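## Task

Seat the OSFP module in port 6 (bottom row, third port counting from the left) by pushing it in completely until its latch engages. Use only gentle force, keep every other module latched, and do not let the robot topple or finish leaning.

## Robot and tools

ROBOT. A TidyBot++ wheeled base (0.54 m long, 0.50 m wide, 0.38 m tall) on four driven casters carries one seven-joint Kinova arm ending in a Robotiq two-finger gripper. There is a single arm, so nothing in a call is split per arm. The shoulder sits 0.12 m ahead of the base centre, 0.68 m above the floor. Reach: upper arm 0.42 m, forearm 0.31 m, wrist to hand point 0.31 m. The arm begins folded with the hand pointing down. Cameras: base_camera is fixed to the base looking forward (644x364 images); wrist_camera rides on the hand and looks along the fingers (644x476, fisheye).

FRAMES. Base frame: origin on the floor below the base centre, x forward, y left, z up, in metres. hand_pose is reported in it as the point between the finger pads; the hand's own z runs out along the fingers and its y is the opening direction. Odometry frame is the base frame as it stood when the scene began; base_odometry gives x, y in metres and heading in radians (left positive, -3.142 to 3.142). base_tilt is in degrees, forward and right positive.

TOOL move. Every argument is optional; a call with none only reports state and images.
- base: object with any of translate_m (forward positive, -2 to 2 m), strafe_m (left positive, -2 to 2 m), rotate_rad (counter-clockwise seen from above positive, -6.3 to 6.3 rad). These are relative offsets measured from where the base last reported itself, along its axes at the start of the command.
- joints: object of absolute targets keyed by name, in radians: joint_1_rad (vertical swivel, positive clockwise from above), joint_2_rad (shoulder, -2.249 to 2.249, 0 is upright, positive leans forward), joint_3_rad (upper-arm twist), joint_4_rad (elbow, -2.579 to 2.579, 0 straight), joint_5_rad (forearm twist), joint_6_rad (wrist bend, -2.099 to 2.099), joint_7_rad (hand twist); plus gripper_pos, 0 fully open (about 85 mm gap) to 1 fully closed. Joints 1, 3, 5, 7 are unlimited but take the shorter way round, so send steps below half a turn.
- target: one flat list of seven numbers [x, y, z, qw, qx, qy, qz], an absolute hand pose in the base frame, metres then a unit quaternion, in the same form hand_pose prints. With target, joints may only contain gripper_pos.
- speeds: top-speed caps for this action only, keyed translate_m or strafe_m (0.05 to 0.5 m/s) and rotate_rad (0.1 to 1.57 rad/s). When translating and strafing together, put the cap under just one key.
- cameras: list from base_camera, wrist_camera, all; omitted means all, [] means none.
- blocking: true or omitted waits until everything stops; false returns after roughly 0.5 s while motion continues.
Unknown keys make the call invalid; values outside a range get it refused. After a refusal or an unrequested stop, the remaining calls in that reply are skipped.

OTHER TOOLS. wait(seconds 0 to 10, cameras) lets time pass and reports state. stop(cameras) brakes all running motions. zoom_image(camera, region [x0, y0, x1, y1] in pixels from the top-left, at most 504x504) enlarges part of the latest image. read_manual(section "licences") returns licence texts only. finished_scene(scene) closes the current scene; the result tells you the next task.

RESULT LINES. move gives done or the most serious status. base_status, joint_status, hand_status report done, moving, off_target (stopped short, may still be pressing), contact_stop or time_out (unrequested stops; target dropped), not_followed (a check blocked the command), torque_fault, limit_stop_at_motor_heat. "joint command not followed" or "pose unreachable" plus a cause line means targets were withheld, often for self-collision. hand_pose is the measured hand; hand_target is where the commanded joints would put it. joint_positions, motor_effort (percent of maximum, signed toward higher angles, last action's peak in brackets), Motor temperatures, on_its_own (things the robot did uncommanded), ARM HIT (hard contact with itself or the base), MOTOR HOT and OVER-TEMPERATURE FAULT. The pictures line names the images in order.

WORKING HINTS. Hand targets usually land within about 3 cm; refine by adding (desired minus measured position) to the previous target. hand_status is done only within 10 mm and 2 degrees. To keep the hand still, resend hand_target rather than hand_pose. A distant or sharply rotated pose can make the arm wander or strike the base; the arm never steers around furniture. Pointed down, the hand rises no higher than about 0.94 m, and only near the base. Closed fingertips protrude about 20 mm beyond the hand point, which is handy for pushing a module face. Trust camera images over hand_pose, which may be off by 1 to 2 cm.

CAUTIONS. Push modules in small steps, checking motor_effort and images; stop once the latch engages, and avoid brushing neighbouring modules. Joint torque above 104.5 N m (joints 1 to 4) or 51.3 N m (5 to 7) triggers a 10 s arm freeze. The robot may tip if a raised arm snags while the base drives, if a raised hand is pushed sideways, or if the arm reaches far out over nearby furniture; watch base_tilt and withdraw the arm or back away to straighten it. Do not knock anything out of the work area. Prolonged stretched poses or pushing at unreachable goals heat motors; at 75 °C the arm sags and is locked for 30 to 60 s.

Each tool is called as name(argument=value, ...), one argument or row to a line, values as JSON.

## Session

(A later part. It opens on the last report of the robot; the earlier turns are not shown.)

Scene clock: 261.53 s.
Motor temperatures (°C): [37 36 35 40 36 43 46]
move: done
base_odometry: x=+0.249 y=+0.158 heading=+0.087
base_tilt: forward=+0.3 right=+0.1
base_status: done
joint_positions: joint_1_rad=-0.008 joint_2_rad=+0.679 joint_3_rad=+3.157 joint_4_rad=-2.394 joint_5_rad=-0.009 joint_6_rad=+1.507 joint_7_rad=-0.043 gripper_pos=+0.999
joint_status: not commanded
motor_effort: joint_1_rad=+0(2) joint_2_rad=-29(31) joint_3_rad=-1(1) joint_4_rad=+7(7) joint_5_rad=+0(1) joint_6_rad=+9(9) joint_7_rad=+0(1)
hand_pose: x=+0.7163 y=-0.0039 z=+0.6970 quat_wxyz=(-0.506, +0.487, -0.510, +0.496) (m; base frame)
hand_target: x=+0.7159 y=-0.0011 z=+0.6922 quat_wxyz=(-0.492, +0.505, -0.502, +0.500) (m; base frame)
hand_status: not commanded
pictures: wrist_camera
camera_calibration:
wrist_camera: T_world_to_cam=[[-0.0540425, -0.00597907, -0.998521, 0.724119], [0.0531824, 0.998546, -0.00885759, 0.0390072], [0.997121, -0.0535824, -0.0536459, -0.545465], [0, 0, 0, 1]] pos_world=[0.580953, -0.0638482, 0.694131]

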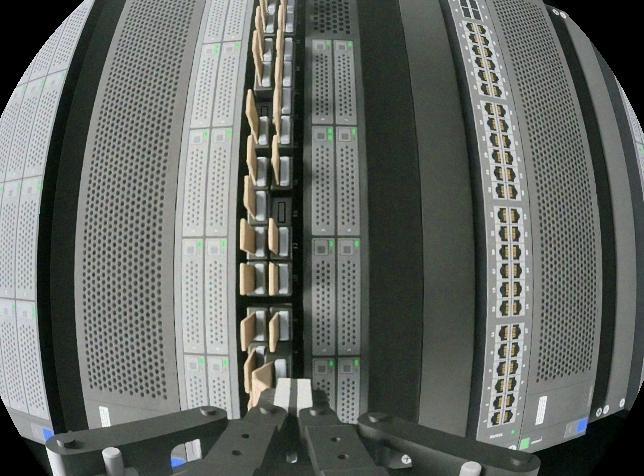

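move(
  joints={"joint_4_rad":-2.345,"joint_6_rad":1.44},
  cameras=["wrist_camera"],
)

zoom_image(
  camera="wrist_camera",
  region=[230, 330, 330, 400],
)

Scene clock: 266.77 s.
Motor temperatures (°C): [37 36 35 40 36 43 46]
move: done
base_odometry: x=+0.249 y=+0.158 heading=+0.087
base_tilt: forward=+0.3 right=+0.1
base_status: not commanded
joint_positions: joint_1_rad=-0.008 joint_2_rad=+0.679 joint_3_rad=+3.157 joint_4_rad=-2.360 joint_5_rad=-0.009 joint_6_rad=+1.470 joint_7_rad=-0.043 gripper_pos=+0.999
joint_status: all done
motor_effort: joint_1_rad=+0(1) joint_2_rad=-29(30) joint_3_rad=+0(1) joint_4_rad=+6(8) joint_5_rad=+1(1) joint_6_rad=+8(9) joint_7_rad=+0(1)
hand_pose: x=+0.7267 y=-0.0039 z=+0.6967 quat_wxyz=(-0.505, +0.488, -0.512, +0.495) (m; base frame)
hand_target: x=+0.7315 y=-0.0012 z=+0.6953 quat_wxyz=(-0.494, +0.504, -0.500, +0.502) (m; base frame)
hand_status: not commanded
pictures: wrist_camera
camera_calibration:
wrist_camera: T_world_to_cam=[[-0.0581482, -0.00562472, -0.998292, 0.727118], [0.0531582, 0.998548, -0.00872251, 0.0384133], [0.996892, -0.0535747, -0.0577648, -0.552845], [0, 0, 0, 1]] pos_world=[0.591365, -0.0638862, 0.694277]

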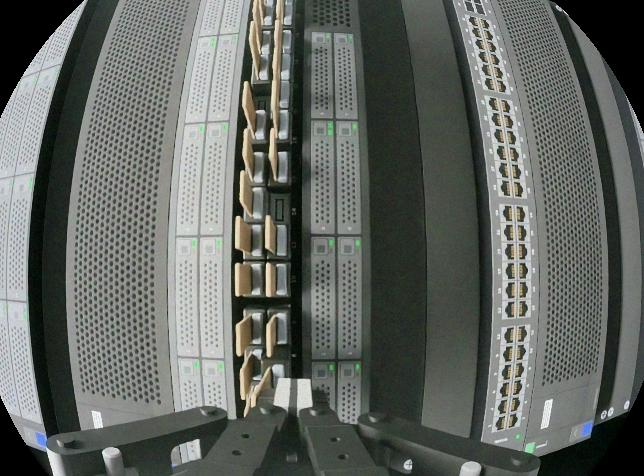

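Scaled by 5.040.

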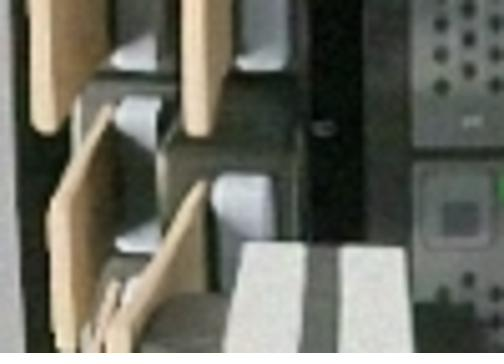

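move(
  joints={"joint_4_rad":-2.305,"joint_6_rad":1.40},
  cameras=["wrist_camera"],
)

zoom_image(
  camera="wrist_camera",
  region=[230, 330, 330, 400],
)

Scene clock: 269.50 s.
Motor temperatures (°C): [37 36 35 40 36 43 46]
move: done
base_odometry: x=+0.249 y=+0.158 heading=+0.087
base_tilt: forward=+0.3 right=+0.2
base_status: not commanded
joint_positions: joint_1_rad=-0.008 joint_2_rad=+0.679 joint_3_rad=+3.157 joint_4_rad=-2.324 joint_5_rad=-0.009 joint_6_rad=+1.431 joint_7_rad=-0.043 gripper_pos=+0.999
joint_status: all done
motor_effort: joint_1_rad=+0(1) joint_2_rad=-29(30) joint_3_rad=-1(1) joint_4_rad=+7(7) joint_5_rad=+0(1) joint_6_rad=+8(9) joint_7_rad=+0(1)
hand_pose: x=+0.7380 y=-0.0040 z=+0.6971 quat_wxyz=(-0.505, +0.488, -0.512, +0.494) (m; base frame)
hand_target: x=+0.7440 y=-0.0012 z=+0.6971 quat_wxyz=(-0.494, +0.504, -0.500, +0.502) (m; base frame)
hand_status: not commanded
pictures: wrist_camera
camera_calibration:
wrist_camera: T_world_to_cam=[[-0.0609332, -0.00526367, -0.998128, 0.730216], [0.0531196, 0.998552, -0.00850872, 0.0377261], [0.996727, -0.0535386, -0.0605654, -0.562035], [0, 0, 0, 1]] pos_world=[0.602686, -0.0639184, 0.69513]

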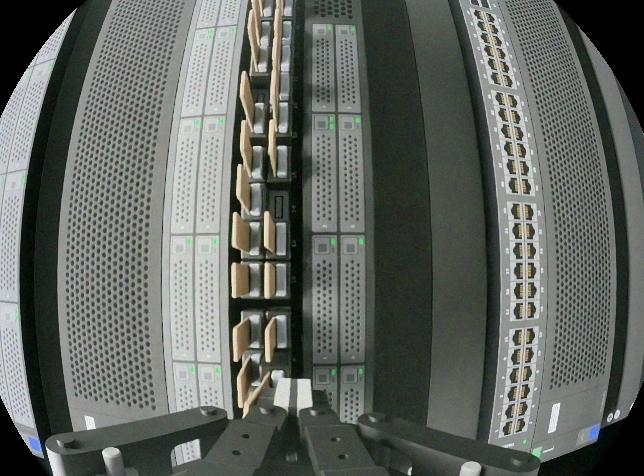

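Scaled by 5.040.

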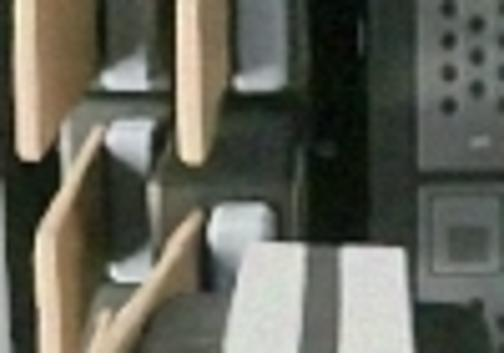

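move(
  joints={"joint_4_rad":-2.265,"joint_6_rad":1.36},
  cameras=["wrist_camera"],
)

zoom_image(
  camera="wrist_camera",
  region=[230, 330, 330, 400],
)

Scene clock: 273.50 s.
Motor temperatures (°C): [37 36 35 40 36 43 46]
move: done
base_odometry: x=+0.249 y=+0.158 heading=+0.087
base_tilt: forward=+0.3 right=+0.2
base_status: not commanded
joint_positions: joint_1_rad=-0.008 joint_2_rad=+0.679 joint_3_rad=+3.157 joint_4_rad=-2.291 joint_5_rad=-0.009 joint_6_rad=+1.392 joint_7_rad=-0.043 gripper_pos=+0.999
joint_status: all done
motor_effort: joint_1_rad=+0(1) joint_2_rad=-29(30) joint_3_rad=+0(1) joint_4_rad=+10(12) joint_5_rad=+0(1) joint_6_rad=+7(9) joint_7_rad=+1(1)
hand_pose: x=+0.7484 y=-0.0040 z=+0.6973 quat_wxyz=(-0.504, +0.489, -0.514, +0.493) (m; base frame)
hand_target: x=+0.7563 y=-0.0012 z=+0.6994 quat_wxyz=(-0.494, +0.504, -0.500, +0.502) (m; base frame)
hand_status: not commanded
pictures: wrist_camera
camera_calibration:
wrist_camera: T_world_to_cam=[[-0.0659696, -0.00489109, -0.99781, 0.734564], [0.0530761, 0.998555, -0.00840384, 0.0371632], [0.996409, -0.0535143, -0.0656146, -0.568625], [0, 0, 0, 1]] pos_world=[0.613069, -0.0639462, 0.695957]

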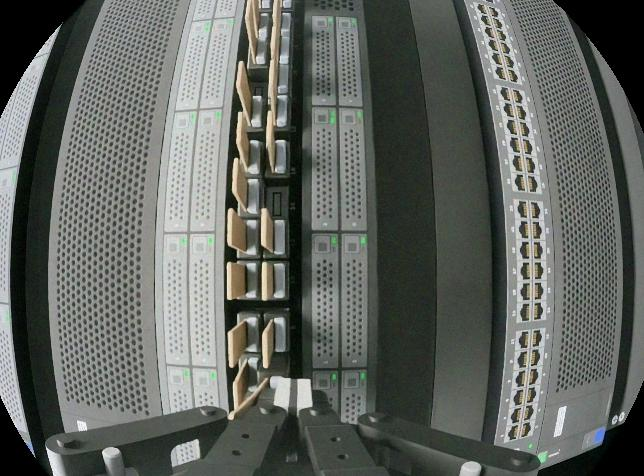

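Scaled by 5.040.

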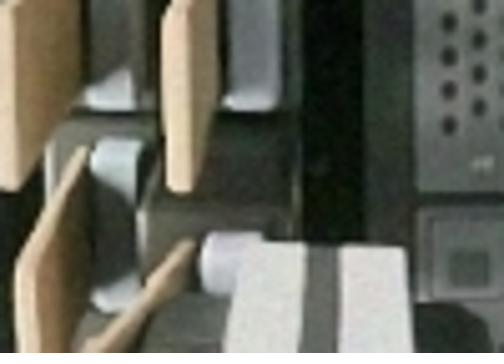

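move(
  joints={"joint_4_rad":-2.225,"joint_6_rad":1.32},
  cameras=["wrist_camera"],
)

zoom_image(
  camera="wrist_camera",
  region=[230, 330, 330, 400],
)

Scene clock: 276.53 s.
Motor temperatures (°C): [37 36 35 40 36 43 46]
move: off_target
base_odometry: x=+0.249 y=+0.158 heading=+0.087
base_tilt: forward=+0.3 right=+0.1
base_status: not commanded
joint_positions: joint_1_rad=-0.008 joint_2_rad=+0.671 joint_3_rad=+3.157 joint_4_rad=-2.288 joint_5_rad=-0.009 joint_6_rad=+1.371 joint_7_rad=-0.043 gripper_pos=+0.999
joint_status: joint_4_rad off_target (ended at -2.288, target -2.225); the others done
motor_effort: joint_1_rad=+1(2) joint_2_rad=-26(29) joint_3_rad=+1(1) joint_4_rad=+14(16) joint_5_rad=-1(1) joint_6_rad=+6(8) joint_7_rad=+0(1)
hand_pose: x=+0.7490 y=-0.0040 z=+0.6966 quat_wxyz=(-0.501, +0.492, -0.516, +0.490) (m; base frame)
hand_target: x=+0.7686 y=-0.0013 z=+0.7021 quat_wxyz=(-0.494, +0.504, -0.500, +0.502) (m; base frame)
hand_status: not commanded
pictures: wrist_camera
camera_calibration:
wrist_camera: T_world_to_cam=[[-0.0762514, -0.00456526, -0.997078, 0.741092], [0.0531309, 0.99855, -0.00863518, 0.0372927], [0.995672, -0.0536341, -0.0758983, -0.56154], [0, 0, 0, 1]] pos_world=[0.613638, -0.0639731, 0.696628]

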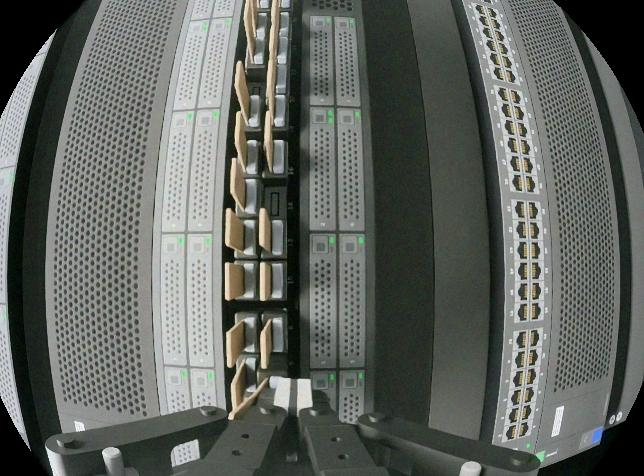

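Scaled by 5.040.

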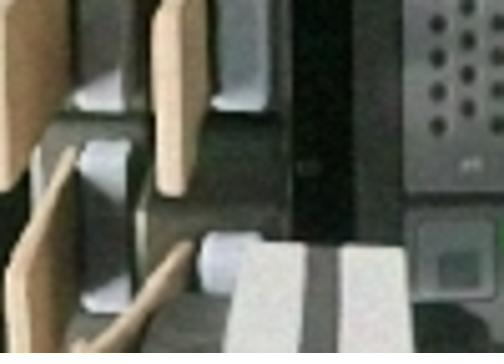

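move(
  joints={"joint_4_rad":-2.18,"joint_6_rad":1.345},
  cameras=["wrist_camera"],
)

zoom_image(
  camera="wrist_camera",
  region=[230, 330, 330, 400],
)

Scene clock: 286.30 s.
Motor temperatures (°C): [37 36 35 40 36 43 46]
move: off_target
base_odometry: x=+0.249 y=+0.158 heading=+0.087
base_tilt: forward=+0.2 right=+0.1
base_status: not commanded
joint_positions: joint_1_rad=-0.008 joint_2_rad=+0.686 joint_3_rad=+3.157 joint_4_rad=-2.242 joint_5_rad=-0.009 joint_6_rad=+1.351 joint_7_rad=-0.043 gripper_pos=+0.999
joint_status: joint_4_rad off_target (ended at -2.242, target -2.180); the others done
motor_effort: joint_1_rad=+1(2) joint_2_rad=-34(35) joint_3_rad=+0(1) joint_4_rad=+15(16) joint_5_rad=-1(1) joint_6_rad=+10(11) joint_7_rad=+0(1)
hand_pose: x=+0.7635 y=-0.0039 z=+0.6981 quat_wxyz=(-0.504, +0.489, -0.514, +0.493) (m; base frame)
hand_target: x=+0.7817 y=-0.0010 z=+0.7276 quat_wxyz=(-0.511, +0.486, -0.483, +0.519) (m; base frame)
hand_status: not commanded
pictures: wrist_camera
camera_calibration:
wrist_camera: T_world_to_cam=[[-0.0654749, -0.00463473, -0.997843, 0.736013], [0.0527888, 0.998573, -0.00810193, 0.0362736], [0.996457, -0.0532055, -0.0651368, -0.58394], [0, 0, 0, 1]] pos_world=[0.628147, -0.0638794, 0.696684]

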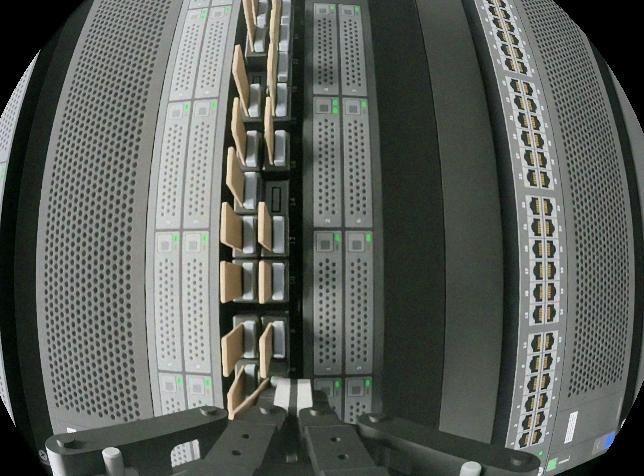

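Scaled by 5.040.

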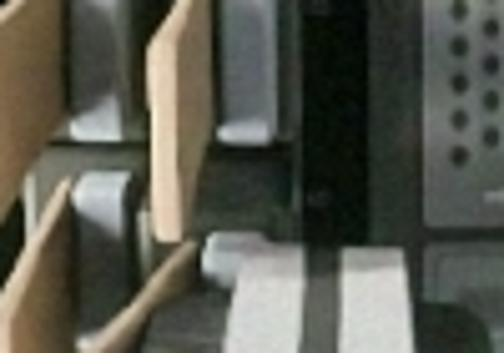

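move(
  joints={"joint_4_rad":-2.15,"joint_6_rad":1.32},
  cameras=["wrist_camera"],
)

zoom_image(
  camera="wrist_camera",
  region=[230, 330, 330, 400],
)

Scene clock: 290.13 s.
Motor temperatures (°C): [37 36 35 40 36 43 46]
move: off_target
base_odometry: x=+0.249 y=+0.158 heading=+0.087
base_tilt: forward=+0.3 right=+0.1
base_status: not commanded
joint_positions: joint_1_rad=-0.008 joint_2_rad=+0.686 joint_3_rad=+3.157 joint_4_rad=-2.219 joint_5_rad=-0.009 joint_6_rad=+1.323 joint_7_rad=-0.043 gripper_pos=+0.999
joint_status: joint_4_rad off_target (ended at -2.219, target -2.150); the others done
motor_effort: joint_1_rad=+2(3) joint_2_rad=-35(36) joint_3_rad=+1(1) joint_4_rad=+16(17) joint_5_rad=-1(2) joint_6_rad=+11(12) joint_7_rad=+0(1)
hand_pose: x=+0.7707 y=-0.0039 z=+0.6984 quat_wxyz=(-0.503, +0.490, -0.515, +0.492) (m; base frame)
hand_target: x=+0.7906 y=-0.0010 z=+0.7319 quat_wxyz=(-0.512, +0.485, -0.481, +0.520) (m; base frame)
hand_status: not commanded
pictures: wrist_camera
camera_calibration:
wrist_camera: T_world_to_cam=[[-0.0698642, -0.0043751, -0.997547, 0.739933], [0.0527117, 0.998577, -0.00807134, 0.0359252], [0.996163, -0.0531463, -0.0695342, -0.587763], [0, 0, 0, 1]] pos_world=[0.635309, -0.0638742, 0.697538]

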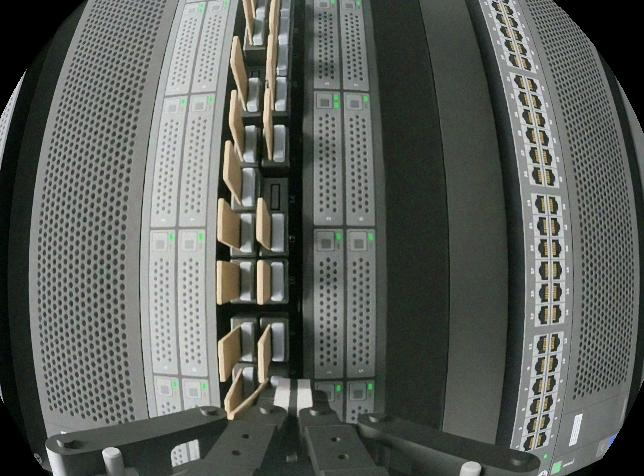

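Scaled by 5.040.

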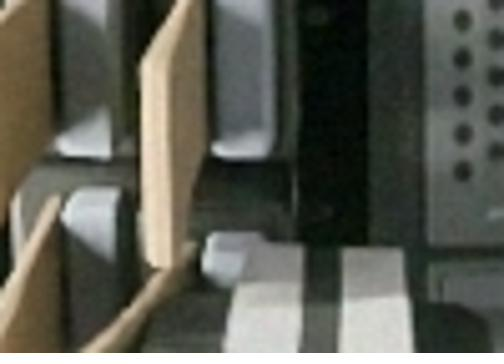

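move(
  joints={"joint_4_rad":-2.12,"joint_6_rad":1.29},
  cameras=["wrist_camera"],
)

zoom_image(
  camera="wrist_camera",
  region=[210, 300, 330, 400],
)

Scene clock: 293.70 s.
Motor temperatures (°C): [37 36 35 40 36 43 46]
move: off_target
base_odometry: x=+0.249 y=+0.158 heading=+0.087
base_tilt: forward=+0.3 right=+0.2
base_status: not commanded
joint_positions: joint_1_rad=-0.008 joint_2_rad=+0.686 joint_3_rad=+3.157 joint_4_rad=-2.191 joint_5_rad=-0.009 joint_6_rad=+1.289 joint_7_rad=-0.043 gripper_pos=+0.999
joint_status: joint_4_rad off_target (ended at -2.191, target -2.120); the others done
motor_effort: joint_1_rad=+2(3) joint_2_rad=-36(37) joint_3_rad=+1(2) joint_4_rad=+17(17) joint_5_rad=-2(2) joint_6_rad=+12(13) joint_7_rad=+0(1)
hand_pose: x=+0.7792 y=-0.0037 z=+0.6988 quat_wxyz=(-0.501, +0.492, -0.516, +0.490) (m; base frame)
hand_target: x=+0.7995 y=-0.0010 z=+0.7350 quat_wxyz=(-0.512, +0.485, -0.481, +0.520) (m; base frame)
hand_status: not commanded
pictures: wrist_camera
camera_calibration:
wrist_camera: T_world_to_cam=[[-0.0756604, -0.00407767, -0.997125, 0.745122], [0.0523826, 0.998595, -0.00805839, 0.0355581], [0.995757, -0.0528417, -0.0753405, -0.591844], [0, 0, 0, 1]] pos_world=[0.643846, -0.0637439, 0.698676]

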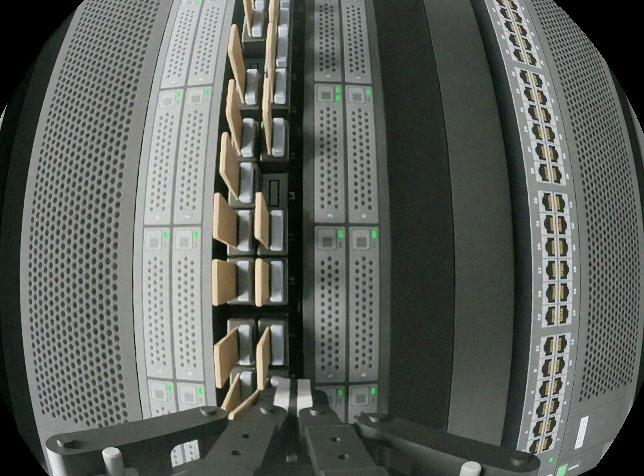

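Scaled by 4.200.

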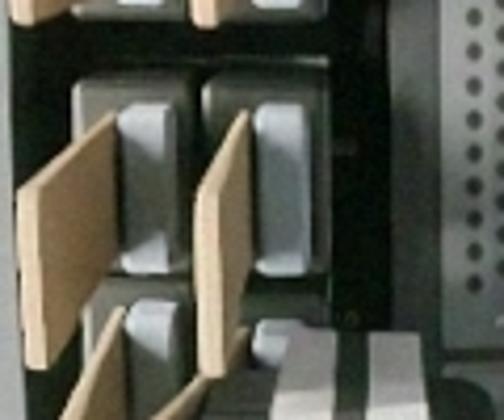

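move(
  joints={"joint_4_rad":-2.10,"joint_6_rad":1.28},
  cameras=["wrist_camera"],
)

zoom_image(
  camera="wrist_camera",
  region=[210, 300, 330, 400],
)

Scene clock: 299.40 s.
Motor temperatures (°C): [37 36 35 40 36 43 46]
move: off_target
base_odometry: x=+0.249 y=+0.158 heading=+0.087
base_tilt: forward=+0.4 right=+0.2
base_status: not commanded
joint_positions: joint_1_rad=-0.008 joint_2_rad=+0.687 joint_3_rad=+3.157 joint_4_rad=-2.176 joint_5_rad=-0.009 joint_6_rad=+1.274 joint_7_rad=-0.043 gripper_pos=+0.999
joint_status: joint_4_rad off_target (ended at -2.176, target -2.100); the others done
motor_effort: joint_1_rad=+3(3) joint_2_rad=-38(38) joint_3_rad=+1(2) joint_4_rad=+18(19) joint_5_rad=-2(2) joint_6_rad=+12(13) joint_7_rad=+1(1)
hand_pose: x=+0.7838 y=-0.0036 z=+0.6990 quat_wxyz=(-0.501, +0.492, -0.517, +0.490) (m; base frame)
hand_target: x=+0.8052 y=-0.0010 z=+0.7403 quat_wxyz=(-0.515, +0.483, -0.479, +0.523) (m; base frame)
hand_status: not commanded
pictures: wrist_camera
camera_calibration:
wrist_camera: T_world_to_cam=[[-0.0772621, -0.00397339, -0.997003, 0.746826], [0.0522152, 0.998604, -0.00802616, 0.0353414], [0.995643, -0.0526789, -0.0769468, -0.595197], [0, 0, 0, 1]] pos_world=[0.648459, -0.0636789, 0.699073]

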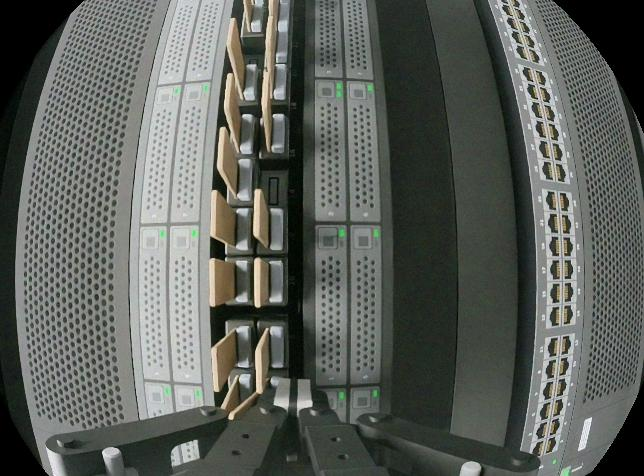

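Scaled by 4.200.

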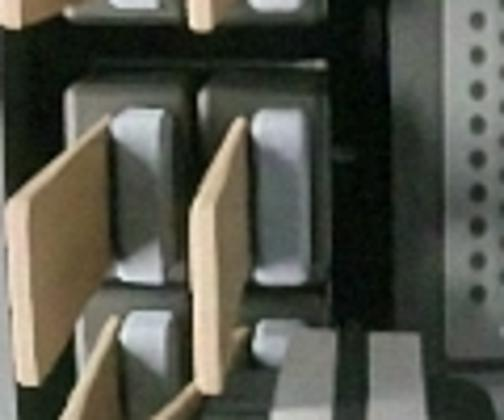

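move(
  joints={"joint_4_rad":-2.08,"joint_6_rad":1.265},
  cameras=["wrist_camera"],
)

zoom_image(
  camera="wrist_camera",
  region=[210, 300, 330, 400],
)

Scene clock: 302.10 s.
Motor temperatures (°C): [37 36 35 40 36 43 46]
move: off_target
base_odometry: x=+0.249 y=+0.158 heading=+0.087
base_tilt: forward=+0.2 right=+0.1
base_status: not commanded
joint_positions: joint_1_rad=-0.009 joint_2_rad=+0.688 joint_3_rad=+3.157 joint_4_rad=-2.167 joint_5_rad=-0.009 joint_6_rad=+1.263 joint_7_rad=-0.043 gripper_pos=+0.999
joint_status: joint_4_rad off_target (ended at -2.167, target -2.080); the others done
motor_effort: joint_1_rad=+2(3) joint_2_rad=-36(38) joint_3_rad=+1(2) joint_4_rad=+20(21) joint_5_rad=-2(2) joint_6_rad=+12(13) joint_7_rad=+0(1)
hand_pose: x=+0.7864 y=-0.0036 z=+0.6989 quat_wxyz=(-0.501, +0.493, -0.517, +0.489) (m; base frame)
hand_target: x=+0.8109 y=-0.0010 z=+0.7442 quat_wxyz=(-0.516, +0.481, -0.477, +0.524) (m; base frame)
hand_status: not commanded
pictures: wrist_camera
camera_calibration:
wrist_camera: T_world_to_cam=[[-0.0797779, -0.00387844, -0.996805, 0.748781], [0.0521031, 0.998609, -0.00805546, 0.0352562], [0.99545, -0.0525793, -0.0794649, -0.595856], [0, 0, 0, 1]] pos_world=[0.651044, -0.0636328, 0.699323]

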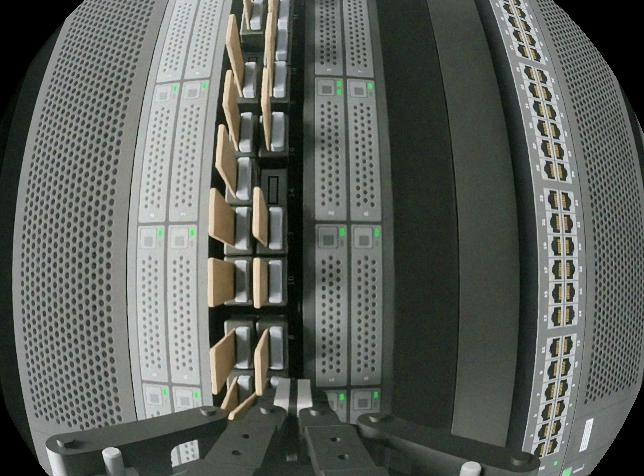

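Scaled by 4.200.

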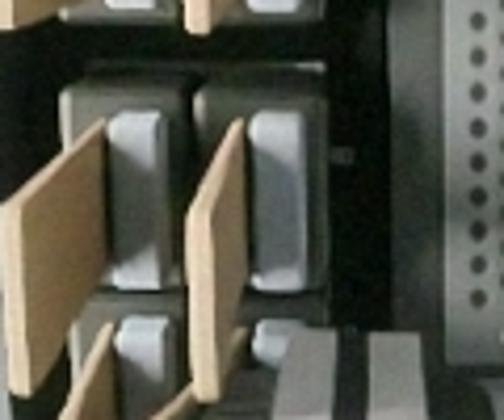

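move(
  joints={"joint_4_rad":-2.05,"joint_6_rad":1.26},
  cameras=["wrist_camera"],
)

zoom_image(
  camera="wrist_camera",
  region=[210, 300, 330, 400],
)

Scene clock: 305.43 s.
Motor temperatures (°C): [37 36 35 40 36 43 46]
move: off_target
base_odometry: x=+0.249 y=+0.157 heading=+0.087
base_tilt: forward=+0.2 right=+0.1
base_status: not commanded
joint_positions: joint_1_rad=-0.009 joint_2_rad=+0.688 joint_3_rad=+3.157 joint_4_rad=-2.162 joint_5_rad=-0.009 joint_6_rad=+1.258 joint_7_rad=-0.043 gripper_pos=+0.999
joint_status: joint_4_rad off_target (ended at -2.162, target -2.050); the others done
motor_effort: joint_1_rad=+2(3) joint_2_rad=-35(38) joint_3_rad=+2(2) joint_4_rad=+27(27) joint_5_rad=-2(2) joint_6_rad=+11(14) joint_7_rad=+0(1)
hand_pose: x=+0.7878 y=-0.0035 z=+0.6988 quat_wxyz=(-0.500, +0.493, -0.517, +0.489) (m; base frame)
hand_target: x=+0.8189 y=-0.0009 z=+0.7556 quat_wxyz=(-0.522, +0.475, -0.471, +0.530) (m; base frame)
hand_status: not commanded
pictures: wrist_camera
camera_calibration:
wrist_camera: T_world_to_cam=[[-0.0806587, -0.00384691, -0.996734, 0.749517], [0.0519691, 0.998616, -0.00805968, 0.035208], [0.995386, -0.0524495, -0.0803472, -0.59663], [0, 0, 0, 1]] pos_world=[0.652502, -0.0635689, 0.699415]

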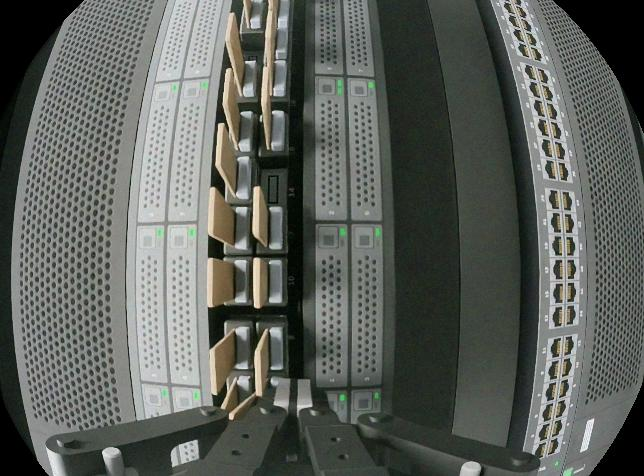

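Scaled by 4.200.

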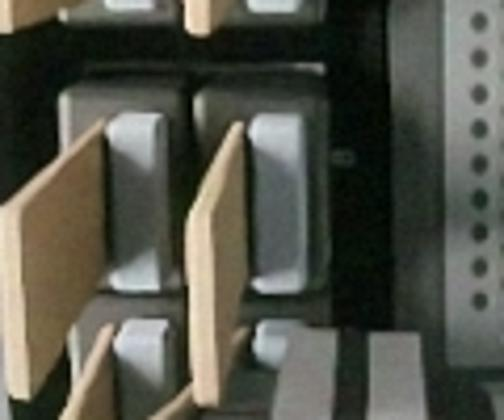

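move(
  joints={"joint_4_rad":-2.01,"joint_6_rad":1.255},
  cameras=["wrist_camera"],
)

zoom_image(
  camera="wrist_camera",
  region=[210, 300, 330, 400],
)

Scene clock: 309.73 s.
Motor temperatures (°C): [37 37 35 40 36 43 46]
move: off_target
base_odometry: x=+0.249 y=+0.157 heading=+0.087
base_tilt: forward=+0.2 right=+0.2
base_status: not commanded
joint_positions: joint_1_rad=-0.009 joint_2_rad=+0.688 joint_3_rad=+3.157 joint_4_rad=-2.161 joint_5_rad=-0.009 joint_6_rad=+1.256 joint_7_rad=-0.043 gripper_pos=+0.999
joint_status: joint_4_rad off_target (ended at -2.161, target -2.010); the others done
motor_effort: joint_1_rad=+2(3) joint_2_rad=-34(36) joint_3_rad=+2(2) joint_4_rad=+31(32) joint_5_rad=-1(2) joint_6_rad=+11(13) joint_7_rad=+1(1)
hand_pose: x=+0.7882 y=-0.0034 z=+0.6989 quat_wxyz=(-0.500, +0.493, -0.517, +0.489) (m; base frame)
hand_target: x=+0.8289 y=-0.0007 z=+0.7717 quat_wxyz=(-0.530, +0.466, -0.461, +0.538) (m; base frame)
hand_status: not commanded
pictures: wrist_camera
camera_calibration:
wrist_camera: T_world_to_cam=[[-0.0809177, -0.00384437, -0.996713, 0.749777], [0.0518188, 0.998624, -0.00805863, 0.0352069], [0.995373, -0.0523006, -0.0806072, -0.596824], [0, 0, 0, 1]] pos_world=[0.652908, -0.0634903, 0.699488]

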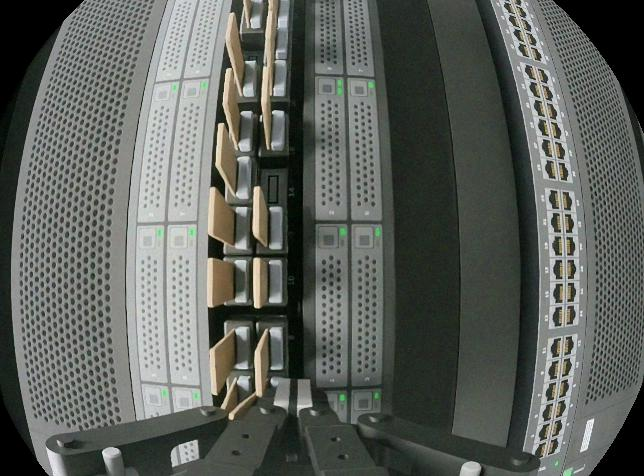

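Scaled by 4.200.

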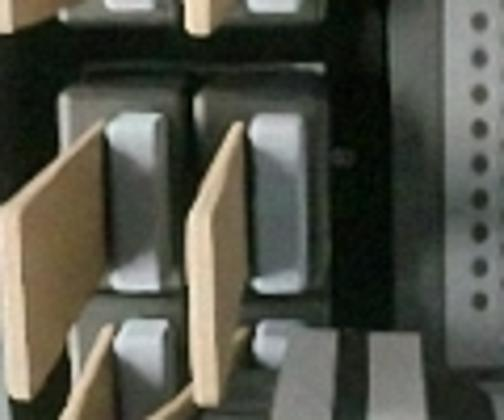

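move(
  joints={"joint_4_rad":-2.2,"joint_6_rad":1.29},
  cameras=["wrist_camera"],
)

move(
  base={"translate_m":-0.09},
  speeds={"translate_m":0.1},
  cameras=["wrist_camera"],
)

zoom_image(
  camera="wrist_camera",
  region=[230, 280, 330, 380],
)

Scene clock: 315.73 s.
Motor temperatures (°C): [37 37 35 41 36 43 46]
move: done
base_odometry: x=+0.249 y=+0.157 heading=+0.087
base_tilt: forward=+0.3 right=+0.1
base_status: not commanded
joint_positions: joint_1_rad=-0.009 joint_2_rad=+0.687 joint_3_rad=+3.157 joint_4_rad=-2.175 joint_5_rad=-0.009 joint_6_rad=+1.257 joint_7_rad=-0.043 gripper_pos=+0.999
joint_status: all done
motor_effort: joint_1_rad=-1(3) joint_2_rad=-32(35) joint_3_rad=-1(2) joint_4_rad=+9(32) joint_5_rad=+0(2) joint_6_rad=+8(12) joint_7_rad=+1(1)
hand_pose: x=+0.7837 y=-0.0034 z=+0.6941 quat_wxyz=(-0.497, +0.496, -0.521, +0.486) (m; base frame)
hand_target: x=+0.7762 y=-0.0013 z=+0.7025 quat_wxyz=(-0.492, +0.505, -0.502, +0.500) (m; base frame)
hand_status: not commanded
pictures: wrist_camera
camera_calibration:
wrist_camera: T_world_to_cam=[[-0.0934162, -0.00378624, -0.99562, 0.753636], [0.0518517, 0.998617, -0.00866274, 0.0358353], [0.994276, -0.0524338, -0.0930907, -0.583218], [0, 0, 0, 1]] pos_world=[0.648423, -0.0635127, 0.696353]

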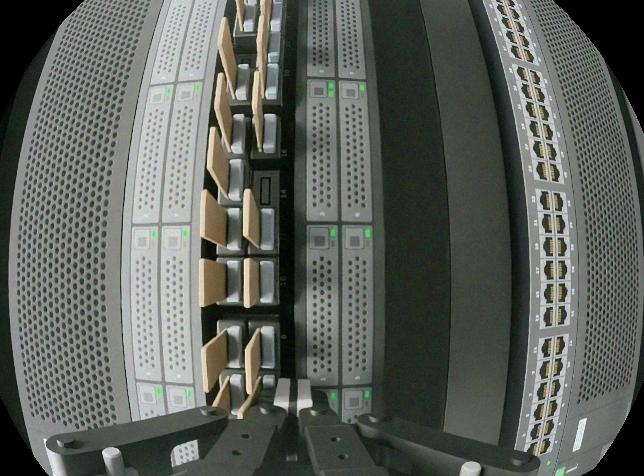

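Scene clock: 317.17 s.
Motor temperatures (°C): [37 37 35 40 36 43 46]
move: done
base_odometry: x=+0.159 y=+0.150 heading=+0.087
base_tilt: forward=+0.3 right=+0.1
base_status: done
joint_positions: joint_1_rad=-0.009 joint_2_rad=+0.686 joint_3_rad=+3.157 joint_4_rad=-2.184 joint_5_rad=-0.009 joint_6_rad=+1.257 joint_7_rad=-0.043 gripper_pos=+0.999
joint_status: not commanded
motor_effort: joint_1_rad=-1(2) joint_2_rad=-32(35) joint_3_rad=+0(2) joint_4_rad=+9(10) joint_5_rad=+0(1) joint_6_rad=+8(9) joint_7_rad=+0(1)
hand_pose: x=+0.7811 y=-0.0035 z=+0.6917 quat_wxyz=(-0.495, +0.498, -0.522, +0.484) (m; base frame)
hand_target: x=+0.7762 y=-0.0013 z=+0.7025 quat_wxyz=(-0.492, +0.505, -0.502, +0.500) (m; base frame)
hand_status: not commanded
pictures: wrist_camera
camera_calibration:
wrist_camera: T_world_to_cam=[[-0.1002, -0.0037308, -0.99496, 0.755898], [0.0519614, 0.998609, -0.00897739, 0.036164], [0.99361, -0.052599, -0.099867, -0.575647], [0, 0, 0, 1]] pos_world=[0.645831, -0.0635721, 0.694925]

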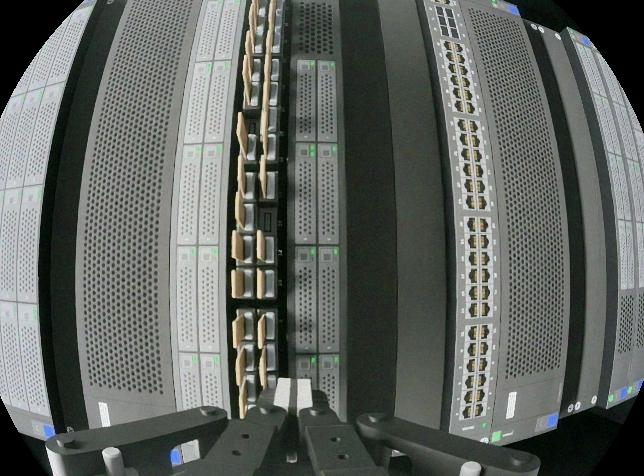

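Scaled by 5.040.

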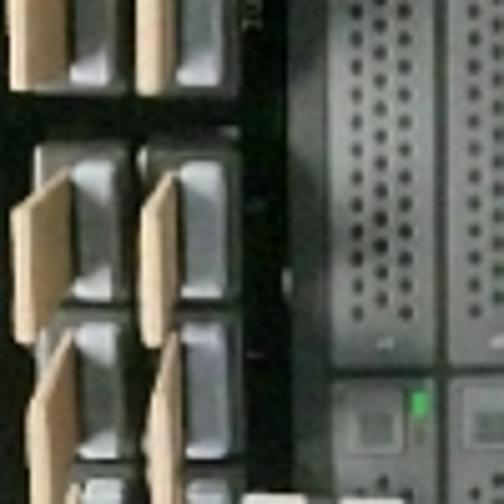

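zoom_image(
  camera="wrist_camera",
  region=[230, 300, 290, 380],
)

Scaled by 6.300.

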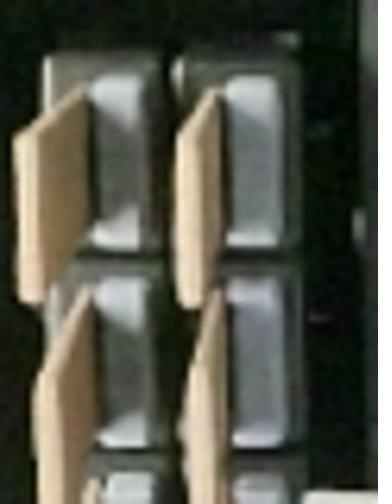

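finished_scene(
  scene=1,
)

The scene is finished: the task was done.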